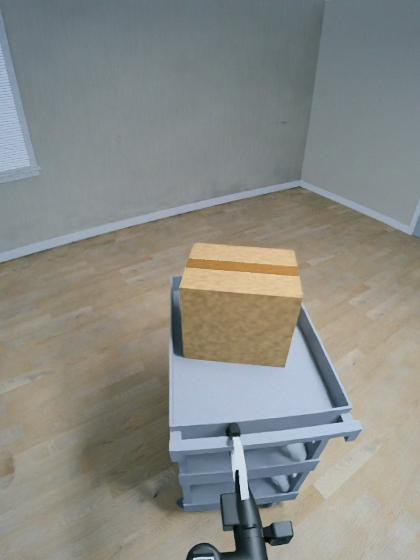

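>>> move:
  r2: {"base":{"rotate_rad":0.5},"pace":"slow"}
  blocking: false

>>> wait:
  seconds: 4

>>> move:
  r2: {"base":{"strafe_m":-0.4}}
  blocking: false

>>> wait:
  seconds: 4

>>> move:
  r2: {"base":{"rotate_rad":0.5},"pace":"slow"}
  blocking: false

>>> wait:
  seconds: 4

>>> move:
  r2: {"base":{"strafe_m":-0.4}}
  blocking: false

>>> wait:
  seconds: 4
  cameras: ["r2_head_camera"]

Scene clock: 180.30 s.
move: r2 moving
r1: as last shown
r1.lidar_m: 0.45 0.46 0.63 1.31 2.62 2.55 2.39 2.50 2.30 1.82 0.57 0.47
r1.motor_effort: lift_m=+19(20) arm_m=-4(4) wheel_0=+2(2) wheel_1=+3(3) wheel_2=-1(1)
r1.servo_current: wrist_yaw_rad=59(65) wrist_pitch_rad=39(46) wrist_roll_rad=46(59) gripper_m=46(46)
r1.wrist_depth_mm: - 135 - - - - - / - 122 145 - - - - / - 121 189 - - - - / 110 136 203 - - - - / 216 - - - - - - / 1008 1205 194 1182 187 1160 1098 / 224 163 289 153 732 715 759
r2.base_odometry: x=-0.950 y=+0.607 heading=-1.713
r2.turned_by_wheels: +0.124
r2.turned_by_imu: +0.121
r2.base_tilt: forward=-0.7 right=+0.1
r2.lidar_m: 0.40 3.19 2.67 2.12 2.09 1.95 1.53 1.51 1.64 2.51 0.51 0.41
r2.base_status: rotate_rad moving
r2.joint_positions: lift_m=+0.688 arm_m=+0.000 wrist_yaw_rad=-0.008 wrist_pitch_rad=+0.003 wrist_roll_rad=+1.569 gripper_m=-0.034
r2.joint_status: not commanded
r2.measured_speeds: translate_m=-0.001 strafe_m=+0.000 rotate_rad=+0.493 lift_m=+0.000 arm_m=+0.000 wrist_yaw_rad=+0.000 wrist_pitch_rad=+0.000 wrist_roll_rad=+0.000
r2.motor_effort: lift_m=+21(21) arm_m=-3(4) wheel_0=-8(14) wheel_1=-8(8) wheel_2=-16(16)
r2.servo_current: wrist_yaw_rad=52(65) wrist_pitch_rad=46(46) wrist_roll_rad=39(59) gripper_m=91(98)
r2.hand_pose: x=+0.4586 y=-0.0897 z=+0.8651 quat_wxyz=(+0.708, +0.706, -0.002, -0.004) (m; r2's base frame)
r2.wrist_depth_mm: - - - 158 216 723 - / - 418 418 160 219 - - / - 439 439 163 223 - - / - 469 459 166 226 831 - / - - 480 169 229 - - / - - 183 171 178 1464 500 / - - - - 237 1464 1182
pictures: none

Scene clock: 181.50 s.
earlier move: r2 done
r1.base_odometry: x=-1.513 y=+1.022 heading=-2.413
r1.turned_by_wheels: +0.000
r1.turned_by_imu: +0.000
r1.base_tilt: forward=-1.5 right=+1.3
r1.lidar_m: 0.43 0.49 0.63 1.33 2.63 2.54 2.40 2.50 2.25 1.82 0.58 0.48
r1.base_status: not commanded
r1.joint_positions: lift_m=+0.124 arm_m=+0.000 wrist_yaw_rad=+3.194 wrist_pitch_rad=+0.002 wrist_roll_rad=+0.000 gripper_m=+0.056
r1.joint_status: not commanded
r1.measured_speeds: all 0
r1.motor_effort: lift_m=+20(20) arm_m=-4(4) wheel_0=+2(2) wheel_1=+2(3) wheel_2=-1(1)
r1.servo_current: wrist_yaw_rad=52(65) wrist_pitch_rad=46(52) wrist_roll_rad=59(72) gripper_m=39(46)
r1.hand_pose: x=-0.1216 y=+0.0722 z=+0.3019 quat_wxyz=(-0.026, -0.001, +0.000, +1.000) (m; r1's base frame)
r1.wrist_depth_mm: - 135 - - - - - / - 122 145 - - - - / - 120 189 - - - - / 110 135 204 - - - - / 216 - - - - - - / 1008 1229 193 1182 187 1160 1118 / 224 164 290 153 723 732 759
r2.base_odometry: x=-0.950 y=+0.607 heading=-1.339
r2.turned_by_wheels: +0.374
r2.turned_by_imu: +0.363
r2.base_tilt: forward=-0.7 right=+0.1
r2.lidar_m: 0.44 3.09 2.20 2.06 2.15 1.61 1.52 1.57 2.15 3.73 0.33 0.32
r2.base_status: done
r2.joint_positions: lift_m=+0.688 arm_m=+0.000 wrist_yaw_rad=-0.009 wrist_pitch_rad=+0.003 wrist_roll_rad=+1.569 gripper_m=-0.034
r2.joint_status: not commanded
r2.measured_speeds: all 0
r2.motor_effort: lift_m=+21(21) arm_m=-4(4) wheel_0=-10(16) wheel_1=-6(9) wheel_2=-7(16)
r2.servo_current: wrist_yaw_rad=59(72) wrist_pitch_rad=39(46) wrist_roll_rad=59(65) gripper_m=91(98)
r2.hand_pose: x=+0.4585 y=-0.0899 z=+0.8651 quat_wxyz=(+0.708, +0.706, -0.002, -0.004) (m; r2's base frame)
r2.wrist_depth_mm: - 347 347 - 131 - - / - 402 404 - 146 - - / - - - - 165 512 517 / - - - 104 189 1464 477 / - - - 122 220 1576 1205 / - - 185 153 180 310 314 / - - - - - 1618 1118
wait: 1.20 of 4 s (r2 has come to rest)
pictures: none

Scene clock: 182.00 s.
move: r2 moving
r1: as last shown
r1.base_tilt: forward=-1.6 right=+1.3
r1.lidar_m: 0.44 0.46 0.62 1.31 2.63 2.53 2.40 2.50 2.28 1.86 0.56 0.47
r1.motor_effort: lift_m=+19(20) arm_m=-4(4) wheel_0=+1(2) wheel_1=+2(3) wheel_2=-1(1)
r1.servo_current: wrist_yaw_rad=46(59) wrist_pitch_rad=39(52) wrist_roll_rad=52(59) gripper_m=46(46)
r1.wrist_depth_mm: - 135 - - - - - / - 122 145 - - - - / - 121 189 - - - - / 110 136 203 - - - - / 216 - - - - - - / 1008 1205 194 1182 188 1160 1098 / 224 163 291 153 732 723 759
r2.base_odometry: x=-0.985 y=+0.599 heading=-1.338
r2.turned_by_wheels: +0.001
r2.turned_by_imu: +0.002
r2.base_tilt: forward=-0.7 right=+0.1
r2.lidar_m: 0.43 3.08 2.18 2.12 2.17 1.61 1.50 1.56 2.11 3.69 0.29 0.32
r2.base_status: strafe_m moving
r2.joint_positions: lift_m=+0.688 arm_m=+0.000 wrist_yaw_rad=+0.009 wrist_pitch_rad=+0.003 wrist_roll_rad=+1.569 gripper_m=-0.034
r2.joint_status: not commanded
r2.measured_speeds: translate_m=-0.001 strafe_m=-0.140 rotate_rad=+0.006 lift_m=+0.000 arm_m=+0.000 wrist_yaw_rad=+0.073 wrist_pitch_rad=+0.000 wrist_roll_rad=+0.000
r2.motor_effort: lift_m=+21(21) arm_m=-4(4) wheel_0=+17(20) wheel_1=-7(13) wheel_2=-1(4)
r2.servo_current: wrist_yaw_rad=59(59) wrist_pitch_rad=39(46) wrist_roll_rad=33(59) gripper_m=91(98)
r2.hand_pose: x=+0.4601 y=-0.0848 z=+0.8651 quat_wxyz=(+0.708, +0.706, +0.004, +0.002) (m; r2's base frame)
r2.wrist_depth_mm: - 345 338 - - 115 - / - 399 397 - - 131 - / - - - - - 149 492 / - - - - - 1366 466 / - - - - 208 1618 1205 / - - - 125 178 314 320 / - - - - - 1576 1182
pictures: none

Scene clock: 183.13 s.
earlier move: r2 contact_stop
r1.base_odometry: x=-1.513 y=+1.022 heading=-2.413
r1.turned_by_wheels: +0.000
r1.turned_by_imu: +0.000
r1.base_tilt: forward=-1.6 right=+1.3
r1.lidar_m: 0.42 0.48 0.65 1.32 2.62 2.52 2.40 2.52 2.28 1.83 0.57 0.48
r1.base_status: not commanded
r1.joint_positions: lift_m=+0.124 arm_m=+0.000 wrist_yaw_rad=+3.194 wrist_pitch_rad=+0.002 wrist_roll_rad=+0.000 gripper_m=+0.056
r1.joint_status: not commanded
r1.measured_speeds: all 0
r1.motor_effort: lift_m=+20(20) arm_m=-4(4) wheel_0=+2(2) wheel_1=+2(3) wheel_2=-1(1)
r1.servo_current: wrist_yaw_rad=52(65) wrist_pitch_rad=39(52) wrist_roll_rad=52(59) gripper_m=39(46)
r1.hand_pose: x=-0.1216 y=+0.0722 z=+0.3019 quat_wxyz=(-0.026, -0.001, +0.000, +1.000) (m; r1's base frame)
r1.wrist_depth_mm: - 135 - - - - - / - 122 145 - - - - / - 121 188 - - - - / 110 135 204 - - - - / 216 - - - - - - / 991 1205 194 1205 187 1118 1098 / 223 163 290 153 741 723 759
r2.base_odometry: x=-1.096 y=+0.577 heading=-1.304
r2.turned_by_wheels: +0.034
r2.turned_by_imu: +0.034
r2.base_tilt: forward=-0.7 right=+0.1
r2.lidar_m: 0.45 3.14 2.29 2.23 2.14 1.58 1.51 1.61 2.19 3.57 0.32 0.33
r2.base_status: strafe_m contact_stop (by the wheels' count: -0.148 of -0.400)
r2.joint_positions: lift_m=+0.688 arm_m=+0.000 wrist_yaw_rad=-0.001 wrist_pitch_rad=+0.003 wrist_roll_rad=+1.569 gripper_m=-0.034
r2.joint_status: not commanded
r2.measured_speeds: all 0
r2.on_its_own: the wheels are slack since a contact_stop
r2.motor_effort: lift_m=+21(21) arm_m=-4(4) wheel_0=+0(31) wheel_1=+0(13) wheel_2=+0(4)
r2.servo_current: wrist_yaw_rad=46(124) wrist_pitch_rad=46(46) wrist_roll_rad=46(59) gripper_m=91(98)
r2.hand_pose: x=+0.4592 y=-0.0876 z=+0.8651 quat_wxyz=(+0.708, +0.706, +0.001, -0.001) (m; r2's base frame)
r2.wrist_depth_mm: - 351 345 - - - - / - 397 402 - - - - / - - - - 162 - 508 / - - - - 183 1397 466 / - - - 117 216 1576 1182 / - - 185 139 178 319 322 / - - - - - 1576 1138
wait: 1.13 of 4 s (r2 has come to rest)
pictures: none

not run: a stop that you did not command came earlier in this reply.

not run: a stop that you did not command came earlier in this reply.

not run: a stop that you did not command came earlier in this reply.

not run: a stop that you did not command came earlier in this reply.

>>> move:
  r2: {"base":{"translate_m":-0.03,"strafe_m":-0.3},"pace":"slow","contact_limits":{"strafe_m":0.8}}
  blocking: false

>>> wait:
  seconds: 6
  cameras: ["r2_head_camera","r2_head_left_camera"]

Scene clock: 189.93 s.
move: r2 moving
r1: as last shown
r1.lidar_m: 0.45 0.46 0.63 1.33 2.64 2.55 2.40 2.51 2.30 1.81 0.56 0.48
r1.motor_effort: lift_m=+19(20) arm_m=-4(4) wheel_0=+1(2) wheel_1=+2(3) wheel_2=-1(1)
r1.servo_current: wrist_yaw_rad=65(65) wrist_pitch_rad=46(46) wrist_roll_rad=65(65) gripper_m=46(46)
r1.wrist_depth_mm: - 135 - - - - - / - 122 144 - - - - / - 120 189 - - - - / 110 135 204 - - - - / 216 - - - - - - / 991 1205 194 1160 187 1160 1118 / 224 163 290 153 732 723 768
r2.base_odometry: x=-1.109 y=+0.574 heading=-1.303
r2.turned_by_wheels: +0.001
r2.turned_by_imu: +0.002
r2.base_tilt: forward=-0.7 right=+0.0
r2.lidar_m: 0.44 3.14 2.33 2.24 2.13 1.57 1.50 1.58 2.17 3.55 0.32 0.32
r2.base_status: translate_m moving; strafe_m moving
r2.joint_positions: lift_m=+0.688 arm_m=+0.000 wrist_yaw_rad=+0.005 wrist_pitch_rad=+0.003 wrist_roll_rad=+1.569 gripper_m=-0.034
r2.joint_status: not commanded
r2.measured_speeds: translate_m=-0.005 strafe_m=-0.052 rotate_rad=+0.002 lift_m=+0.000 arm_m=+0.000 wrist_yaw_rad=+0.024 wrist_pitch_rad=+0.000 wrist_roll_rad=+0.000
r2.motor_effort: lift_m=+21(21) arm_m=-3(4) wheel_0=+16(16) wheel_1=-6(7) wheel_2=+7(8)
r2.servo_current: wrist_yaw_rad=46(59) wrist_pitch_rad=39(46) wrist_roll_rad=39(52) gripper_m=98(98)
r2.contact_limits: strafe_m 0.8
r2.hand_pose: x=+0.4597 y=-0.0860 z=+0.8651 quat_wxyz=(+0.708, +0.706, +0.003, +0.001) (m; r2's base frame)
r2.wrist_depth_mm: - 345 340 - - 119 - / - 397 399 - - 131 - / - - - - 157 158 525 / - - - - 178 1430 473 / - - - - 212 1618 1182 / - - 187 131 178 319 322 / - - - - - 1618 1118
pictures: none

Scene clock: 193.63 s.
earlier move: r2 done
r1.base_odometry: x=-1.513 y=+1.022 heading=-2.413
r1.turned_by_wheels: +0.000
r1.turned_by_imu: +0.000
r1.base_tilt: forward=-1.6 right=+1.3
r1.lidar_m: 0.43 0.46 0.66 1.30 2.63 2.53 2.41 2.51 2.27 1.85 0.58 0.48
r1.base_status: not commanded
r1.joint_positions: lift_m=+0.124 arm_m=+0.000 wrist_yaw_rad=+3.194 wrist_pitch_rad=+0.002 wrist_roll_rad=+0.000 gripper_m=+0.056
r1.joint_status: not commanded
r1.measured_speeds: all 0
r1.motor_effort: lift_m=+20(20) arm_m=-4(4) wheel_0=+1(2) wheel_1=+3(3) wheel_2=-1(1)
r1.servo_current: wrist_yaw_rad=39(65) wrist_pitch_rad=39(52) wrist_roll_rad=46(65) gripper_m=39(52)
r1.hand_pose: x=-0.1216 y=+0.0722 z=+0.3019 quat_wxyz=(-0.026, -0.001, +0.000, +1.000) (m; r1's base frame)
r1.wrist_depth_mm: - 135 - - - - - / - 122 145 - - - - / - 120 190 - - - - / 110 135 204 - - - - / 216 - - - - - - / 991 1205 193 1205 187 1118 1118 / 224 163 289 153 732 741 750
r2.base_odometry: x=-1.393 y=+0.526 heading=-1.304
r2.turned_by_wheels: -0.001
r2.turned_by_imu: +0.001
r2.base_tilt: forward=-0.7 right=+0.0
r2.lidar_m: 0.42 3.36 2.63 2.53 2.10 1.55 1.48 1.55 2.15 3.27 0.43 0.41
r2.base_status: done
r2.joint_positions: lift_m=+0.688 arm_m=+0.000 wrist_yaw_rad=+0.006 wrist_pitch_rad=+0.003 wrist_roll_rad=+1.569 gripper_m=-0.034
r2.joint_status: not commanded
r2.measured_speeds: all 0
r2.motor_effort: lift_m=+21(21) arm_m=-4(4) wheel_0=+4(18) wheel_1=-5(7) wheel_2=+7(10)
r2.servo_current: wrist_yaw_rad=46(72) wrist_pitch_rad=39(52) wrist_roll_rad=39(65) gripper_m=91(98)
r2.contact_limits: strafe_m 0.8
r2.hand_pose: x=+0.4598 y=-0.0858 z=+0.8651 quat_wxyz=(+0.708, +0.706, +0.003, +0.001) (m; r2's base frame)
r2.wrist_depth_mm: - 366 364 125 178 - - / - 394 394 129 188 - - / - 436 427 138 199 - - / - - 473 147 211 - - / - - - 157 224 1661 496 / - - 184 167 179 1499 1182 / - - - - 258 293 1078
wait: 3.70 of 6 s (r2 has come to rest)
pictures: r2_head_camera, r2_head_left_camera
Images, in order (width x height): r2_head_camera 420x560, r2_head_left_camera 420x672.

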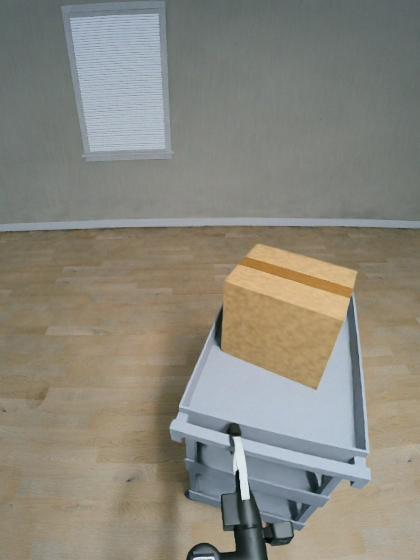

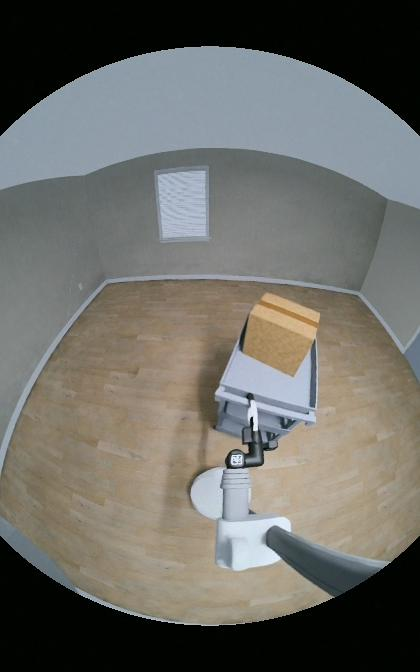

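>>> move:
  r2: {"base":{"rotate_rad":0.4},"pace":"slow"}
  blocking: false

>>> wait:
  seconds: 4

>>> move:
  r2: {"base":{"strafe_m":-0.42},"pace":"slow","contact_limits":{"strafe_m":0.8}}
  blocking: false

>>> wait:
  seconds: 7
  cameras: ["r2_head_camera"]

>>> move:
  r2: {"base":{"rotate_rad":0.5},"pace":"slow"}
  blocking: false

>>> wait:
  seconds: 4

>>> move:
  r2: {"base":{"strafe_m":-0.42},"pace":"slow","contact_limits":{"strafe_m":0.8}}
  blocking: false

>>> wait:
  seconds: 7
  cameras: ["r2_head_camera","r2_head_left_camera"]

Scene clock: 203.43 s.
move: r2 moving
r1: as last shown
r1.lidar_m: 0.45 0.46 0.64 1.33 2.65 2.53 2.41 2.52 2.30 1.84 0.59 0.48
r1.motor_effort: lift_m=+19(20) arm_m=-4(4) wheel_0=+2(2) wheel_1=+2(3) wheel_2=-1(1)
r1.servo_current: wrist_yaw_rad=65(65) wrist_pitch_rad=39(46) wrist_roll_rad=59(59) gripper_m=46(46)
r1.wrist_depth_mm: - 135 - - - - - / - 122 145 - - - - / - 121 190 - - - - / 110 136 204 - - - - / 216 - - - - - - / 1008 1182 194 1182 187 1138 1118 / 224 163 291 153 732 723 759
r2.base_odometry: x=-1.393 y=+0.526 heading=-1.180
r2.turned_by_wheels: +0.124
r2.turned_by_imu: +0.120
r2.base_tilt: forward=-0.7 right=+0.0
r2.lidar_m: 0.44 3.20 2.56 2.53 1.90 1.51 1.49 1.63 2.49 3.27 0.39 0.36
r2.base_status: rotate_rad moving
r2.joint_positions: lift_m=+0.688 arm_m=+0.000 wrist_yaw_rad=-0.010 wrist_pitch_rad=+0.003 wrist_roll_rad=+1.569 gripper_m=-0.034
r2.joint_status: not commanded
r2.measured_speeds: translate_m=-0.002 strafe_m=+0.001 rotate_rad=+0.489 lift_m=+0.000 arm_m=+0.000 wrist_yaw_rad=+0.000 wrist_pitch_rad=+0.000 wrist_roll_rad=+0.000
r2.motor_effort: lift_m=+21(21) arm_m=-4(4) wheel_0=-15(15) wheel_1=-9(9) wheel_2=-12(12)
r2.servo_current: wrist_yaw_rad=59(59) wrist_pitch_rad=39(46) wrist_roll_rad=52(59) gripper_m=98(98)
r2.hand_pose: x=+0.4584 y=-0.0902 z=+0.8651 quat_wxyz=(+0.708, +0.706, -0.002, -0.004) (m; r2's base frame)
r2.wrist_depth_mm: - 359 359 112 167 - - / - 394 392 121 177 - - / - 449 439 129 193 - - / - - 492 139 208 1708 - / - - - 153 222 1618 488 / - - 185 168 179 1430 1182 / - - - - 290 290 298
pictures: none

Scene clock: 204.47 s.
earlier move: r2 done
r1.base_odometry: x=-1.513 y=+1.022 heading=-2.413
r1.turned_by_wheels: +0.000
r1.turned_by_imu: +0.000
r1.base_tilt: forward=-1.6 right=+1.3
r1.lidar_m: 0.43 0.46 0.63 1.33 2.62 2.54 2.38 2.50 2.29 1.82 0.58 0.48
r1.base_status: not commanded
r1.joint_positions: lift_m=+0.124 arm_m=+0.000 wrist_yaw_rad=+3.194 wrist_pitch_rad=+0.002 wrist_roll_rad=+0.000 gripper_m=+0.056
r1.joint_status: not commanded
r1.measured_speeds: all 0
r1.motor_effort: lift_m=+19(20) arm_m=-4(4) wheel_0=+2(2) wheel_1=+3(3) wheel_2=-1(1)
r1.servo_current: wrist_yaw_rad=52(65) wrist_pitch_rad=39(46) wrist_roll_rad=39(65) gripper_m=39(46)
r1.hand_pose: x=-0.1216 y=+0.0722 z=+0.3019 quat_wxyz=(-0.026, -0.001, +0.000, +1.000) (m; r1's base frame)
r1.wrist_depth_mm: - 135 - - - - - / - 122 145 - - - - / - 121 189 - - - - / 110 135 204 - - - - / 216 - - - - - - / 1008 1205 193 1205 187 1138 1118 / 223 163 290 153 741 732 759
r2.base_odometry: x=-1.393 y=+0.526 heading=-0.905
r2.turned_by_wheels: +0.275
r2.turned_by_imu: +0.267
r2.base_tilt: forward=-0.7 right=+0.1
r2.lidar_m: 0.45 2.72 2.53 2.46 1.65 1.48 1.51 1.94 3.26 3.31 0.27 0.34
r2.base_status: done
r2.joint_positions: lift_m=+0.688 arm_m=+0.000 wrist_yaw_rad=-0.002 wrist_pitch_rad=+0.003 wrist_roll_rad=+1.569 gripper_m=-0.034
r2.joint_status: not commanded
r2.measured_speeds: all 0
r2.motor_effort: lift_m=+21(21) arm_m=-4(4) wheel_0=-7(17) wheel_1=-4(10) wheel_2=-7(13)
r2.servo_current: wrist_yaw_rad=46(72) wrist_pitch_rad=39(46) wrist_roll_rad=52(59) gripper_m=98(98)
r2.hand_pose: x=+0.4591 y=-0.0881 z=+0.8651 quat_wxyz=(+0.708, +0.706, +0.000, -0.002) (m; r2's base frame)
r2.wrist_depth_mm: - 355 - - - - - / - 433 424 - - - - / - - - - - - 462 / - - - - - 1366 1182 / - - - - - 1618 1160 / - - 184 122 177 320 329 / - - - - - 1576 1138
wait: 1.03 of 4 s (r2 has come to rest)
pictures: none

Scene clock: 204.97 s.
move: r2 moving
r1: as last shown
r1.lidar_m: 0.44 0.47 0.64 1.30 2.62 2.52 2.41 2.50 2.27 1.82 0.59 0.48
r1.motor_effort: lift_m=+19(20) arm_m=-4(4) wheel_0=+2(2) wheel_1=+2(3) wheel_2=-1(1)
r1.servo_current: wrist_yaw_rad=52(52) wrist_pitch_rad=39(46) wrist_roll_rad=52(59) gripper_m=39(52)
r1.wrist_depth_mm: - 135 - - - - - / - 122 145 - - - - / - 121 189 - - - - / 110 135 204 - - - - / 214 - - - - - - / 1008 1205 193 1205 187 1160 1118 / 224 163 289 153 732 723 759
r2.base_odometry: x=-1.404 y=+0.517 heading=-0.905
r2.turned_by_wheels: +0.000
r2.turned_by_imu: +0.001
r2.base_tilt: forward=-0.7 right=+0.0
r2.lidar_m: 0.40 2.75 2.53 2.44 1.62 1.47 1.52 1.96 3.25 3.30 0.25 0.33
r2.base_status: strafe_m moving
r2.joint_positions: lift_m=+0.688 arm_m=+0.000 wrist_yaw_rad=-0.001 wrist_pitch_rad=+0.003 wrist_roll_rad=+1.569 gripper_m=-0.034
r2.joint_status: not commanded
r2.measured_speeds: translate_m=-0.001 strafe_m=-0.055 rotate_rad=+0.004 lift_m=+0.000 arm_m=+0.000 wrist_yaw_rad=+0.031 wrist_pitch_rad=+0.000 wrist_roll_rad=+0.000
r2.motor_effort: lift_m=+21(21) arm_m=-4(4) wheel_0=+12(12) wheel_1=-8(9) wheel_2=+1(7)
r2.servo_current: wrist_yaw_rad=39(59) wrist_pitch_rad=39(46) wrist_roll_rad=72(72) gripper_m=85(98)
r2.contact_limits: strafe_m 0.8
r2.hand_pose: x=+0.4593 y=-0.0876 z=+0.8651 quat_wxyz=(+0.708, +0.706, +0.001, -0.001) (m; r2's base frame)
r2.wrist_depth_mm: - 355 - - - - - / - 421 - - - - - / - - - - - - 459 / - - - - - 1397 1182 / - - - - - 1576 1160 / - - 183 - 176 320 1060 / - - - - - 1537 1138
pictures: none

Scene clock: 209.83 s.
earlier move: r2 done
r1.base_odometry: x=-1.513 y=+1.022 heading=-2.413
r1.turned_by_wheels: +0.000
r1.turned_by_imu: +0.000
r1.base_tilt: forward=-1.6 right=+1.3
r1.lidar_m: 0.45 0.47 0.63 1.33 2.65 2.52 2.38 2.51 2.29 1.86 0.59 0.44
r1.base_status: not commanded
r1.joint_positions: lift_m=+0.124 arm_m=+0.000 wrist_yaw_rad=+3.194 wrist_pitch_rad=+0.002 wrist_roll_rad=+0.000 gripper_m=+0.056
r1.joint_status: not commanded
r1.measured_speeds: all 0
r1.motor_effort: lift_m=+19(20) arm_m=-4(4) wheel_0=+2(2) wheel_1=+3(3) wheel_2=-1(1)
r1.servo_current: wrist_yaw_rad=46(65) wrist_pitch_rad=39(52) wrist_roll_rad=72(78) gripper_m=46(52)
r1.hand_pose: x=-0.1216 y=+0.0722 z=+0.3019 quat_wxyz=(-0.026, -0.001, +0.000, +1.000) (m; r1's base frame)
r1.wrist_depth_mm: - 135 - - - - - / - 122 144 - - - - / - 121 190 - - - - / 110 135 204 - - - - / 216 - - - - - - / 1008 1205 193 1182 187 1138 1118 / 224 163 290 153 732 723 768
r2.base_odometry: x=-1.723 y=+0.267 heading=-0.905
r2.turned_by_wheels: +0.000
r2.turned_by_imu: +0.002
r2.base_tilt: forward=-0.7 right=+0.0
r2.lidar_m: 0.44 3.16 2.90 2.68 1.81 1.65 1.68 2.13 2.90 2.92 0.37 0.34
r2.base_status: done
r2.joint_positions: lift_m=+0.688 arm_m=+0.000 wrist_yaw_rad=+0.005 wrist_pitch_rad=+0.003 wrist_roll_rad=+1.569 gripper_m=-0.034
r2.joint_status: not commanded
r2.measured_speeds: all 0
r2.motor_effort: lift_m=+21(21) arm_m=-3(4) wheel_0=+7(19) wheel_1=-4(9) wheel_2=+0(7)
r2.servo_current: wrist_yaw_rad=46(65) wrist_pitch_rad=39(52) wrist_roll_rad=33(72) gripper_m=91(104)
r2.contact_limits: strafe_m 0.8
r2.hand_pose: x=+0.4598 y=-0.0859 z=+0.8651 quat_wxyz=(+0.708, +0.706, +0.003, +0.001) (m; r2's base frame)
r2.wrist_depth_mm: - 343 347 - 147 - - / - 392 389 - 160 - - / - 462 449 108 176 - - / - - - 120 195 1499 492 / - - - 135 218 1576 1160 / - - 185 154 179 1499 1160 / - - - - 296 306 303
wait: 4.87 of 7 s (r2 has come to rest)
pictures: r2_head_camera
Images, in order (width x height): r2_head_camera 420x560.

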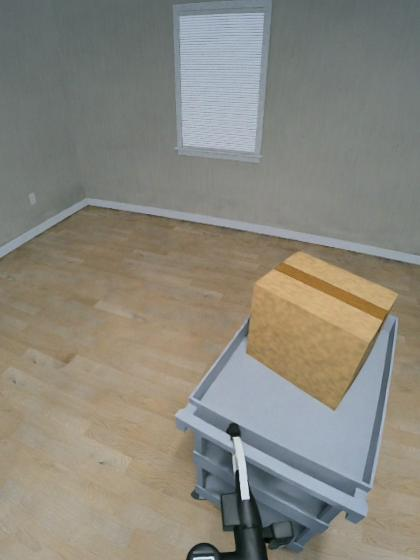

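Scene clock: 210.33 s.
move: r2 moving
r1: as last shown
r1.base_tilt: forward=-1.5 right=+1.2
r1.lidar_m: 0.44 0.48 0.63 1.34 2.60 2.55 2.41 2.50 2.28 1.86 0.59 0.48
r1.motor_effort: lift_m=+20(20) arm_m=-4(4) wheel_0=+1(2) wheel_1=+2(3) wheel_2=-1(1)
r1.servo_current: wrist_yaw_rad=39(52) wrist_pitch_rad=39(46) wrist_roll_rad=39(72) gripper_m=39(46)
r1.wrist_depth_mm: - 135 - - - - - / - 121 145 - - - - / - 121 189 - - - - / 110 136 204 - - - - / 216 - - - - - - / 1025 1205 193 1182 187 1138 1118 / 224 163 290 154 732 723 759
r2.base_odometry: x=-1.723 y=+0.266 heading=-0.782
r2.turned_by_wheels: +0.123
r2.turned_by_imu: +0.119
r2.base_tilt: forward=-0.7 right=+0.1
r2.lidar_m: 0.45 3.02 2.92 2.34 1.71 1.65 1.70 2.39 2.89 3.02 0.35 0.35
r2.base_status: rotate_rad moving
r2.joint_positions: lift_m=+0.688 arm_m=+0.000 wrist_yaw_rad=-0.015 wrist_pitch_rad=+0.003 wrist_roll_rad=+1.569 gripper_m=-0.034
r2.joint_status: not commanded
r2.measured_speeds: translate_m=-0.001 strafe_m=-0.001 rotate_rad=+0.482 lift_m=+0.000 arm_m=+0.000 wrist_yaw_rad=-0.031 wrist_pitch_rad=+0.001 wrist_roll_rad=+0.000
r2.motor_effort: lift_m=+21(21) arm_m=-4(4) wheel_0=-14(17) wheel_1=-9(11) wheel_2=-17(17)
r2.servo_current: wrist_yaw_rad=85(85) wrist_pitch_rad=46(46) wrist_roll_rad=46(52) gripper_m=91(98)
r2.hand_pose: x=+0.4579 y=-0.0919 z=+0.8651 quat_wxyz=(+0.708, +0.706, -0.004, -0.007) (m; r2's base frame)
r2.wrist_depth_mm: - 355 349 - 143 - - / - 402 402 - 158 - - / - - 466 106 175 - - / - - - 116 196 1464 480 / - - - 135 218 1576 1182 / - - 184 157 180 1499 319 / - - - - 301 1537 1118
pictures: none

Scene clock: 211.67 s.
earlier move: r2 done
r1.base_odometry: x=-1.513 y=+1.022 heading=-2.413
r1.turned_by_wheels: +0.000
r1.turned_by_imu: +0.000
r1.base_tilt: forward=-1.6 right=+1.3
r1.lidar_m: 0.44 0.47 0.62 1.33 2.62 2.54 2.41 2.49 2.28 1.84 0.56 0.46
r1.base_status: not commanded
r1.joint_positions: lift_m=+0.124 arm_m=+0.000 wrist_yaw_rad=+3.194 wrist_pitch_rad=+0.002 wrist_roll_rad=+0.000 gripper_m=+0.056
r1.joint_status: not commanded
r1.measured_speeds: all 0
r1.motor_effort: lift_m=+20(20) arm_m=-4(4) wheel_0=+2(2) wheel_1=+2(3) wheel_2=-1(1)
r1.servo_current: wrist_yaw_rad=46(72) wrist_pitch_rad=46(46) wrist_roll_rad=39(72) gripper_m=46(46)
r1.hand_pose: x=-0.1216 y=+0.0722 z=+0.3019 quat_wxyz=(-0.026, -0.001, +0.000, +1.000) (m; r1's base frame)
r1.wrist_depth_mm: - 135 - - - - - / - 122 144 - - - - / - 120 189 - - - - / 110 135 203 - - - - / 216 - - - - - - / 991 1229 193 1205 187 1160 1098 / 223 163 289 153 732 715 768
r2.base_odometry: x=-1.723 y=+0.267 heading=-0.407
r2.turned_by_wheels: +0.375
r2.turned_by_imu: +0.343
r2.base_tilt: forward=-0.7 right=+0.1
r2.lidar_m: 0.49 2.91 2.87 1.83 1.66 1.67 2.05 2.89 2.90 3.44 0.25 0.30
r2.base_status: done
r2.joint_positions: lift_m=+0.688 arm_m=+0.000 wrist_yaw_rad=-0.021 wrist_pitch_rad=+0.004 wrist_roll_rad=+1.569 gripper_m=-0.034
r2.joint_status: not commanded
r2.measured_speeds: all 0
r2.on_its_own: wrist_yaw_rad is at rest, and its servo_current (124 mA) is outside its rest range (0 to 104 mA)
r2.motor_effort: lift_m=+21(21) arm_m=+0(7) wheel_0=-8(22) wheel_1=-8(16) wheel_2=-11(21)
r2.servo_current: wrist_yaw_rad=124(130) wrist_pitch_rad=46(46) wrist_roll_rad=46(59) gripper_m=98(98)
r2.hand_pose: x=+0.4574 y=-0.0936 z=+0.8649 quat_wxyz=(+0.708, +0.706, -0.006, -0.009) (m; r2's base frame)
r2.wrist_depth_mm: - - - - - - - / - - - - - - - / - - - - - - - / - - - - - - 1138 / - - - - - 315 320 / - - 182 - 163 1397 1160 / - - - - - 1576 1138
wait: 1.33 of 4 s (r2 has come to rest)
pictures: none

Scene clock: 212.17 s.
move: r2 moving
r1: as last shown
r1.lidar_m: 0.45 0.47 0.65 1.31 2.63 2.55 2.37 2.49 2.29 1.85 0.56 0.49
r1.servo_current: wrist_yaw_rad=39(59) wrist_pitch_rad=46(46) wrist_roll_rad=46(59) gripper_m=46(46)
r1.wrist_depth_mm: - 135 - - - - - / - 122 145 - - - - / - 120 189 - - - - / 110 135 204 - - - - / 216 - - - - - - / 1025 1229 194 1182 187 1160 1118 / 224 164 291 153 732 732 768
r2.base_odometry: x=-1.729 y=+0.254 heading=-0.407
r2.turned_by_wheels: +0.000
r2.turned_by_imu: +0.000
r2.base_tilt: forward=-0.7 right=+0.1
r2.lidar_m: 0.47 2.91 2.92 1.85 1.67 1.68 2.07 2.86 2.91 3.40 0.25 0.33
r2.base_status: strafe_m moving
r2.joint_positions: lift_m=+0.688 arm_m=+0.000 wrist_yaw_rad=-0.021 wrist_pitch_rad=+0.004 wrist_roll_rad=+1.569 gripper_m=-0.034
r2.joint_status: not commanded
r2.measured_speeds: translate_m=+0.000 strafe_m=-0.056 rotate_rad=-0.001 lift_m=+0.000 arm_m=+0.000 wrist_yaw_rad=+0.000 wrist_pitch_rad=+0.000 wrist_roll_rad=+0.000
r2.motor_effort: lift_m=+21(21) arm_m=-2(2) wheel_0=+8(8) wheel_1=-11(13) wheel_2=-3(8)
r2.servo_current: wrist_yaw_rad=124(130) wrist_pitch_rad=39(52) wrist_roll_rad=46(52) gripper_m=91(98)
r2.contact_limits: strafe_m 0.8
r2.hand_pose: x=+0.4574 y=-0.0936 z=+0.8649 quat_wxyz=(+0.708, +0.706, -0.006, -0.009) (m; r2's base frame)
r2.wrist_depth_mm: - - - - - - - / - - - - - - - / - - - - - - - / - - - - - - - / - - - - - 317 1060 / - - - - 169 325 1160 / - - - - - 1576 1118
pictures: none

Scene clock: 217.00 s.
earlier move: r2 done
r1.base_odometry: x=-1.513 y=+1.022 heading=-2.413
r1.turned_by_wheels: +0.000
r1.turned_by_imu: +0.000
r1.base_tilt: forward=-1.6 right=+1.3
r1.lidar_m: 0.43 0.47 0.61 1.32 2.64 2.55 2.39 2.51 2.28 1.84 0.57 0.46
r1.base_status: not commanded
r1.joint_positions: lift_m=+0.124 arm_m=+0.000 wrist_yaw_rad=+3.194 wrist_pitch_rad=+0.002 wrist_roll_rad=+0.000 gripper_m=+0.056
r1.joint_status: not commanded
r1.measured_speeds: all 0
r1.motor_effort: lift_m=+19(20) arm_m=-4(4) wheel_0=+1(2) wheel_1=+2(3) wheel_2=-1(1)
r1.servo_current: wrist_yaw_rad=46(65) wrist_pitch_rad=46(52) wrist_roll_rad=52(65) gripper_m=33(46)
r1.hand_pose: x=-0.1216 y=+0.0722 z=+0.3019 quat_wxyz=(-0.026, -0.001, +0.000, +1.000) (m; r1's base frame)
r1.wrist_depth_mm: - 135 - - - - - / - 122 145 - - - - / - 121 189 - - - - / 110 135 204 - - - - / 216 - - - - - - / 1025 1182 193 1205 187 1138 1118 / 224 164 290 153 732 723 759
r2.base_odometry: x=-1.889 y=-0.119 heading=-0.407
r2.turned_by_wheels: +0.000
r2.turned_by_imu: +0.003
r2.base_tilt: forward=-0.6 right=+0.1
r2.lidar_m: 0.42 3.18 3.20 2.20 1.97 2.00 2.45 2.61 2.65 3.05 0.43 0.37
r2.base_status: done
r2.joint_positions: lift_m=+0.688 arm_m=+0.000 wrist_yaw_rad=+0.006 wrist_pitch_rad=+0.004 wrist_roll_rad=+1.569 gripper_m=-0.034
r2.joint_status: not commanded
r2.measured_speeds: all 0
r2.motor_effort: lift_m=+21(21) arm_m=-3(4) wheel_0=+5(16) wheel_1=-4(13) wheel_2=-2(8)
r2.servo_current: wrist_yaw_rad=59(130) wrist_pitch_rad=39(52) wrist_roll_rad=52(59) gripper_m=85(104)
r2.contact_limits: strafe_m 0.8
r2.hand_pose: x=+0.4598 y=-0.0857 z=+0.8649 quat_wxyz=(+0.708, +0.706, +0.003, +0.001) (m; r2's base frame)
r2.wrist_depth_mm: - 357 353 107 164 - - / - 389 392 118 176 - - / - 445 436 125 189 - - / - - 492 136 204 1576 - / - - - 147 221 1576 480 / - - 184 164 179 1618 1182 / - - - - 287 289 294
wait: 4.83 of 7 s (r2 has come to rest)
pictures: r2_head_camera, r2_head_left_camera
Images, in order (width x height): r2_head_camera 420x560, r2_head_left_camera 420x672.

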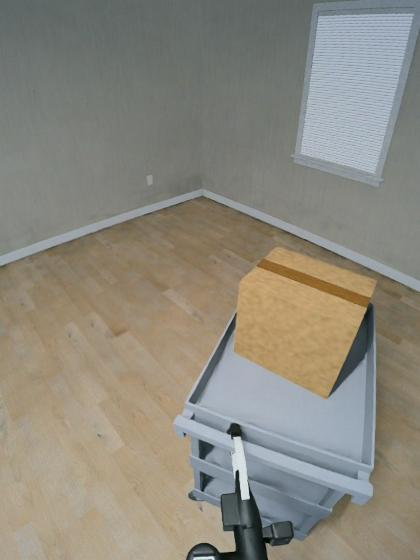

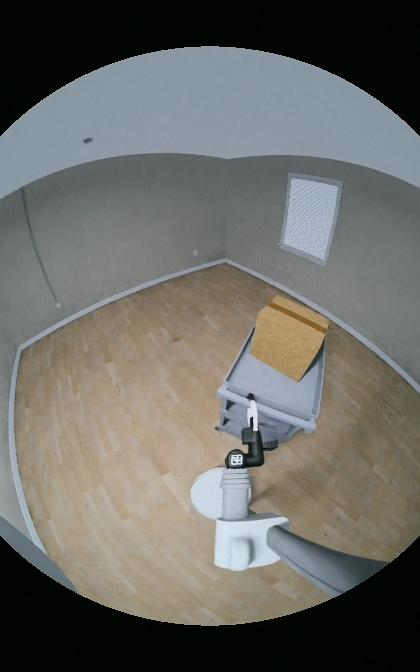

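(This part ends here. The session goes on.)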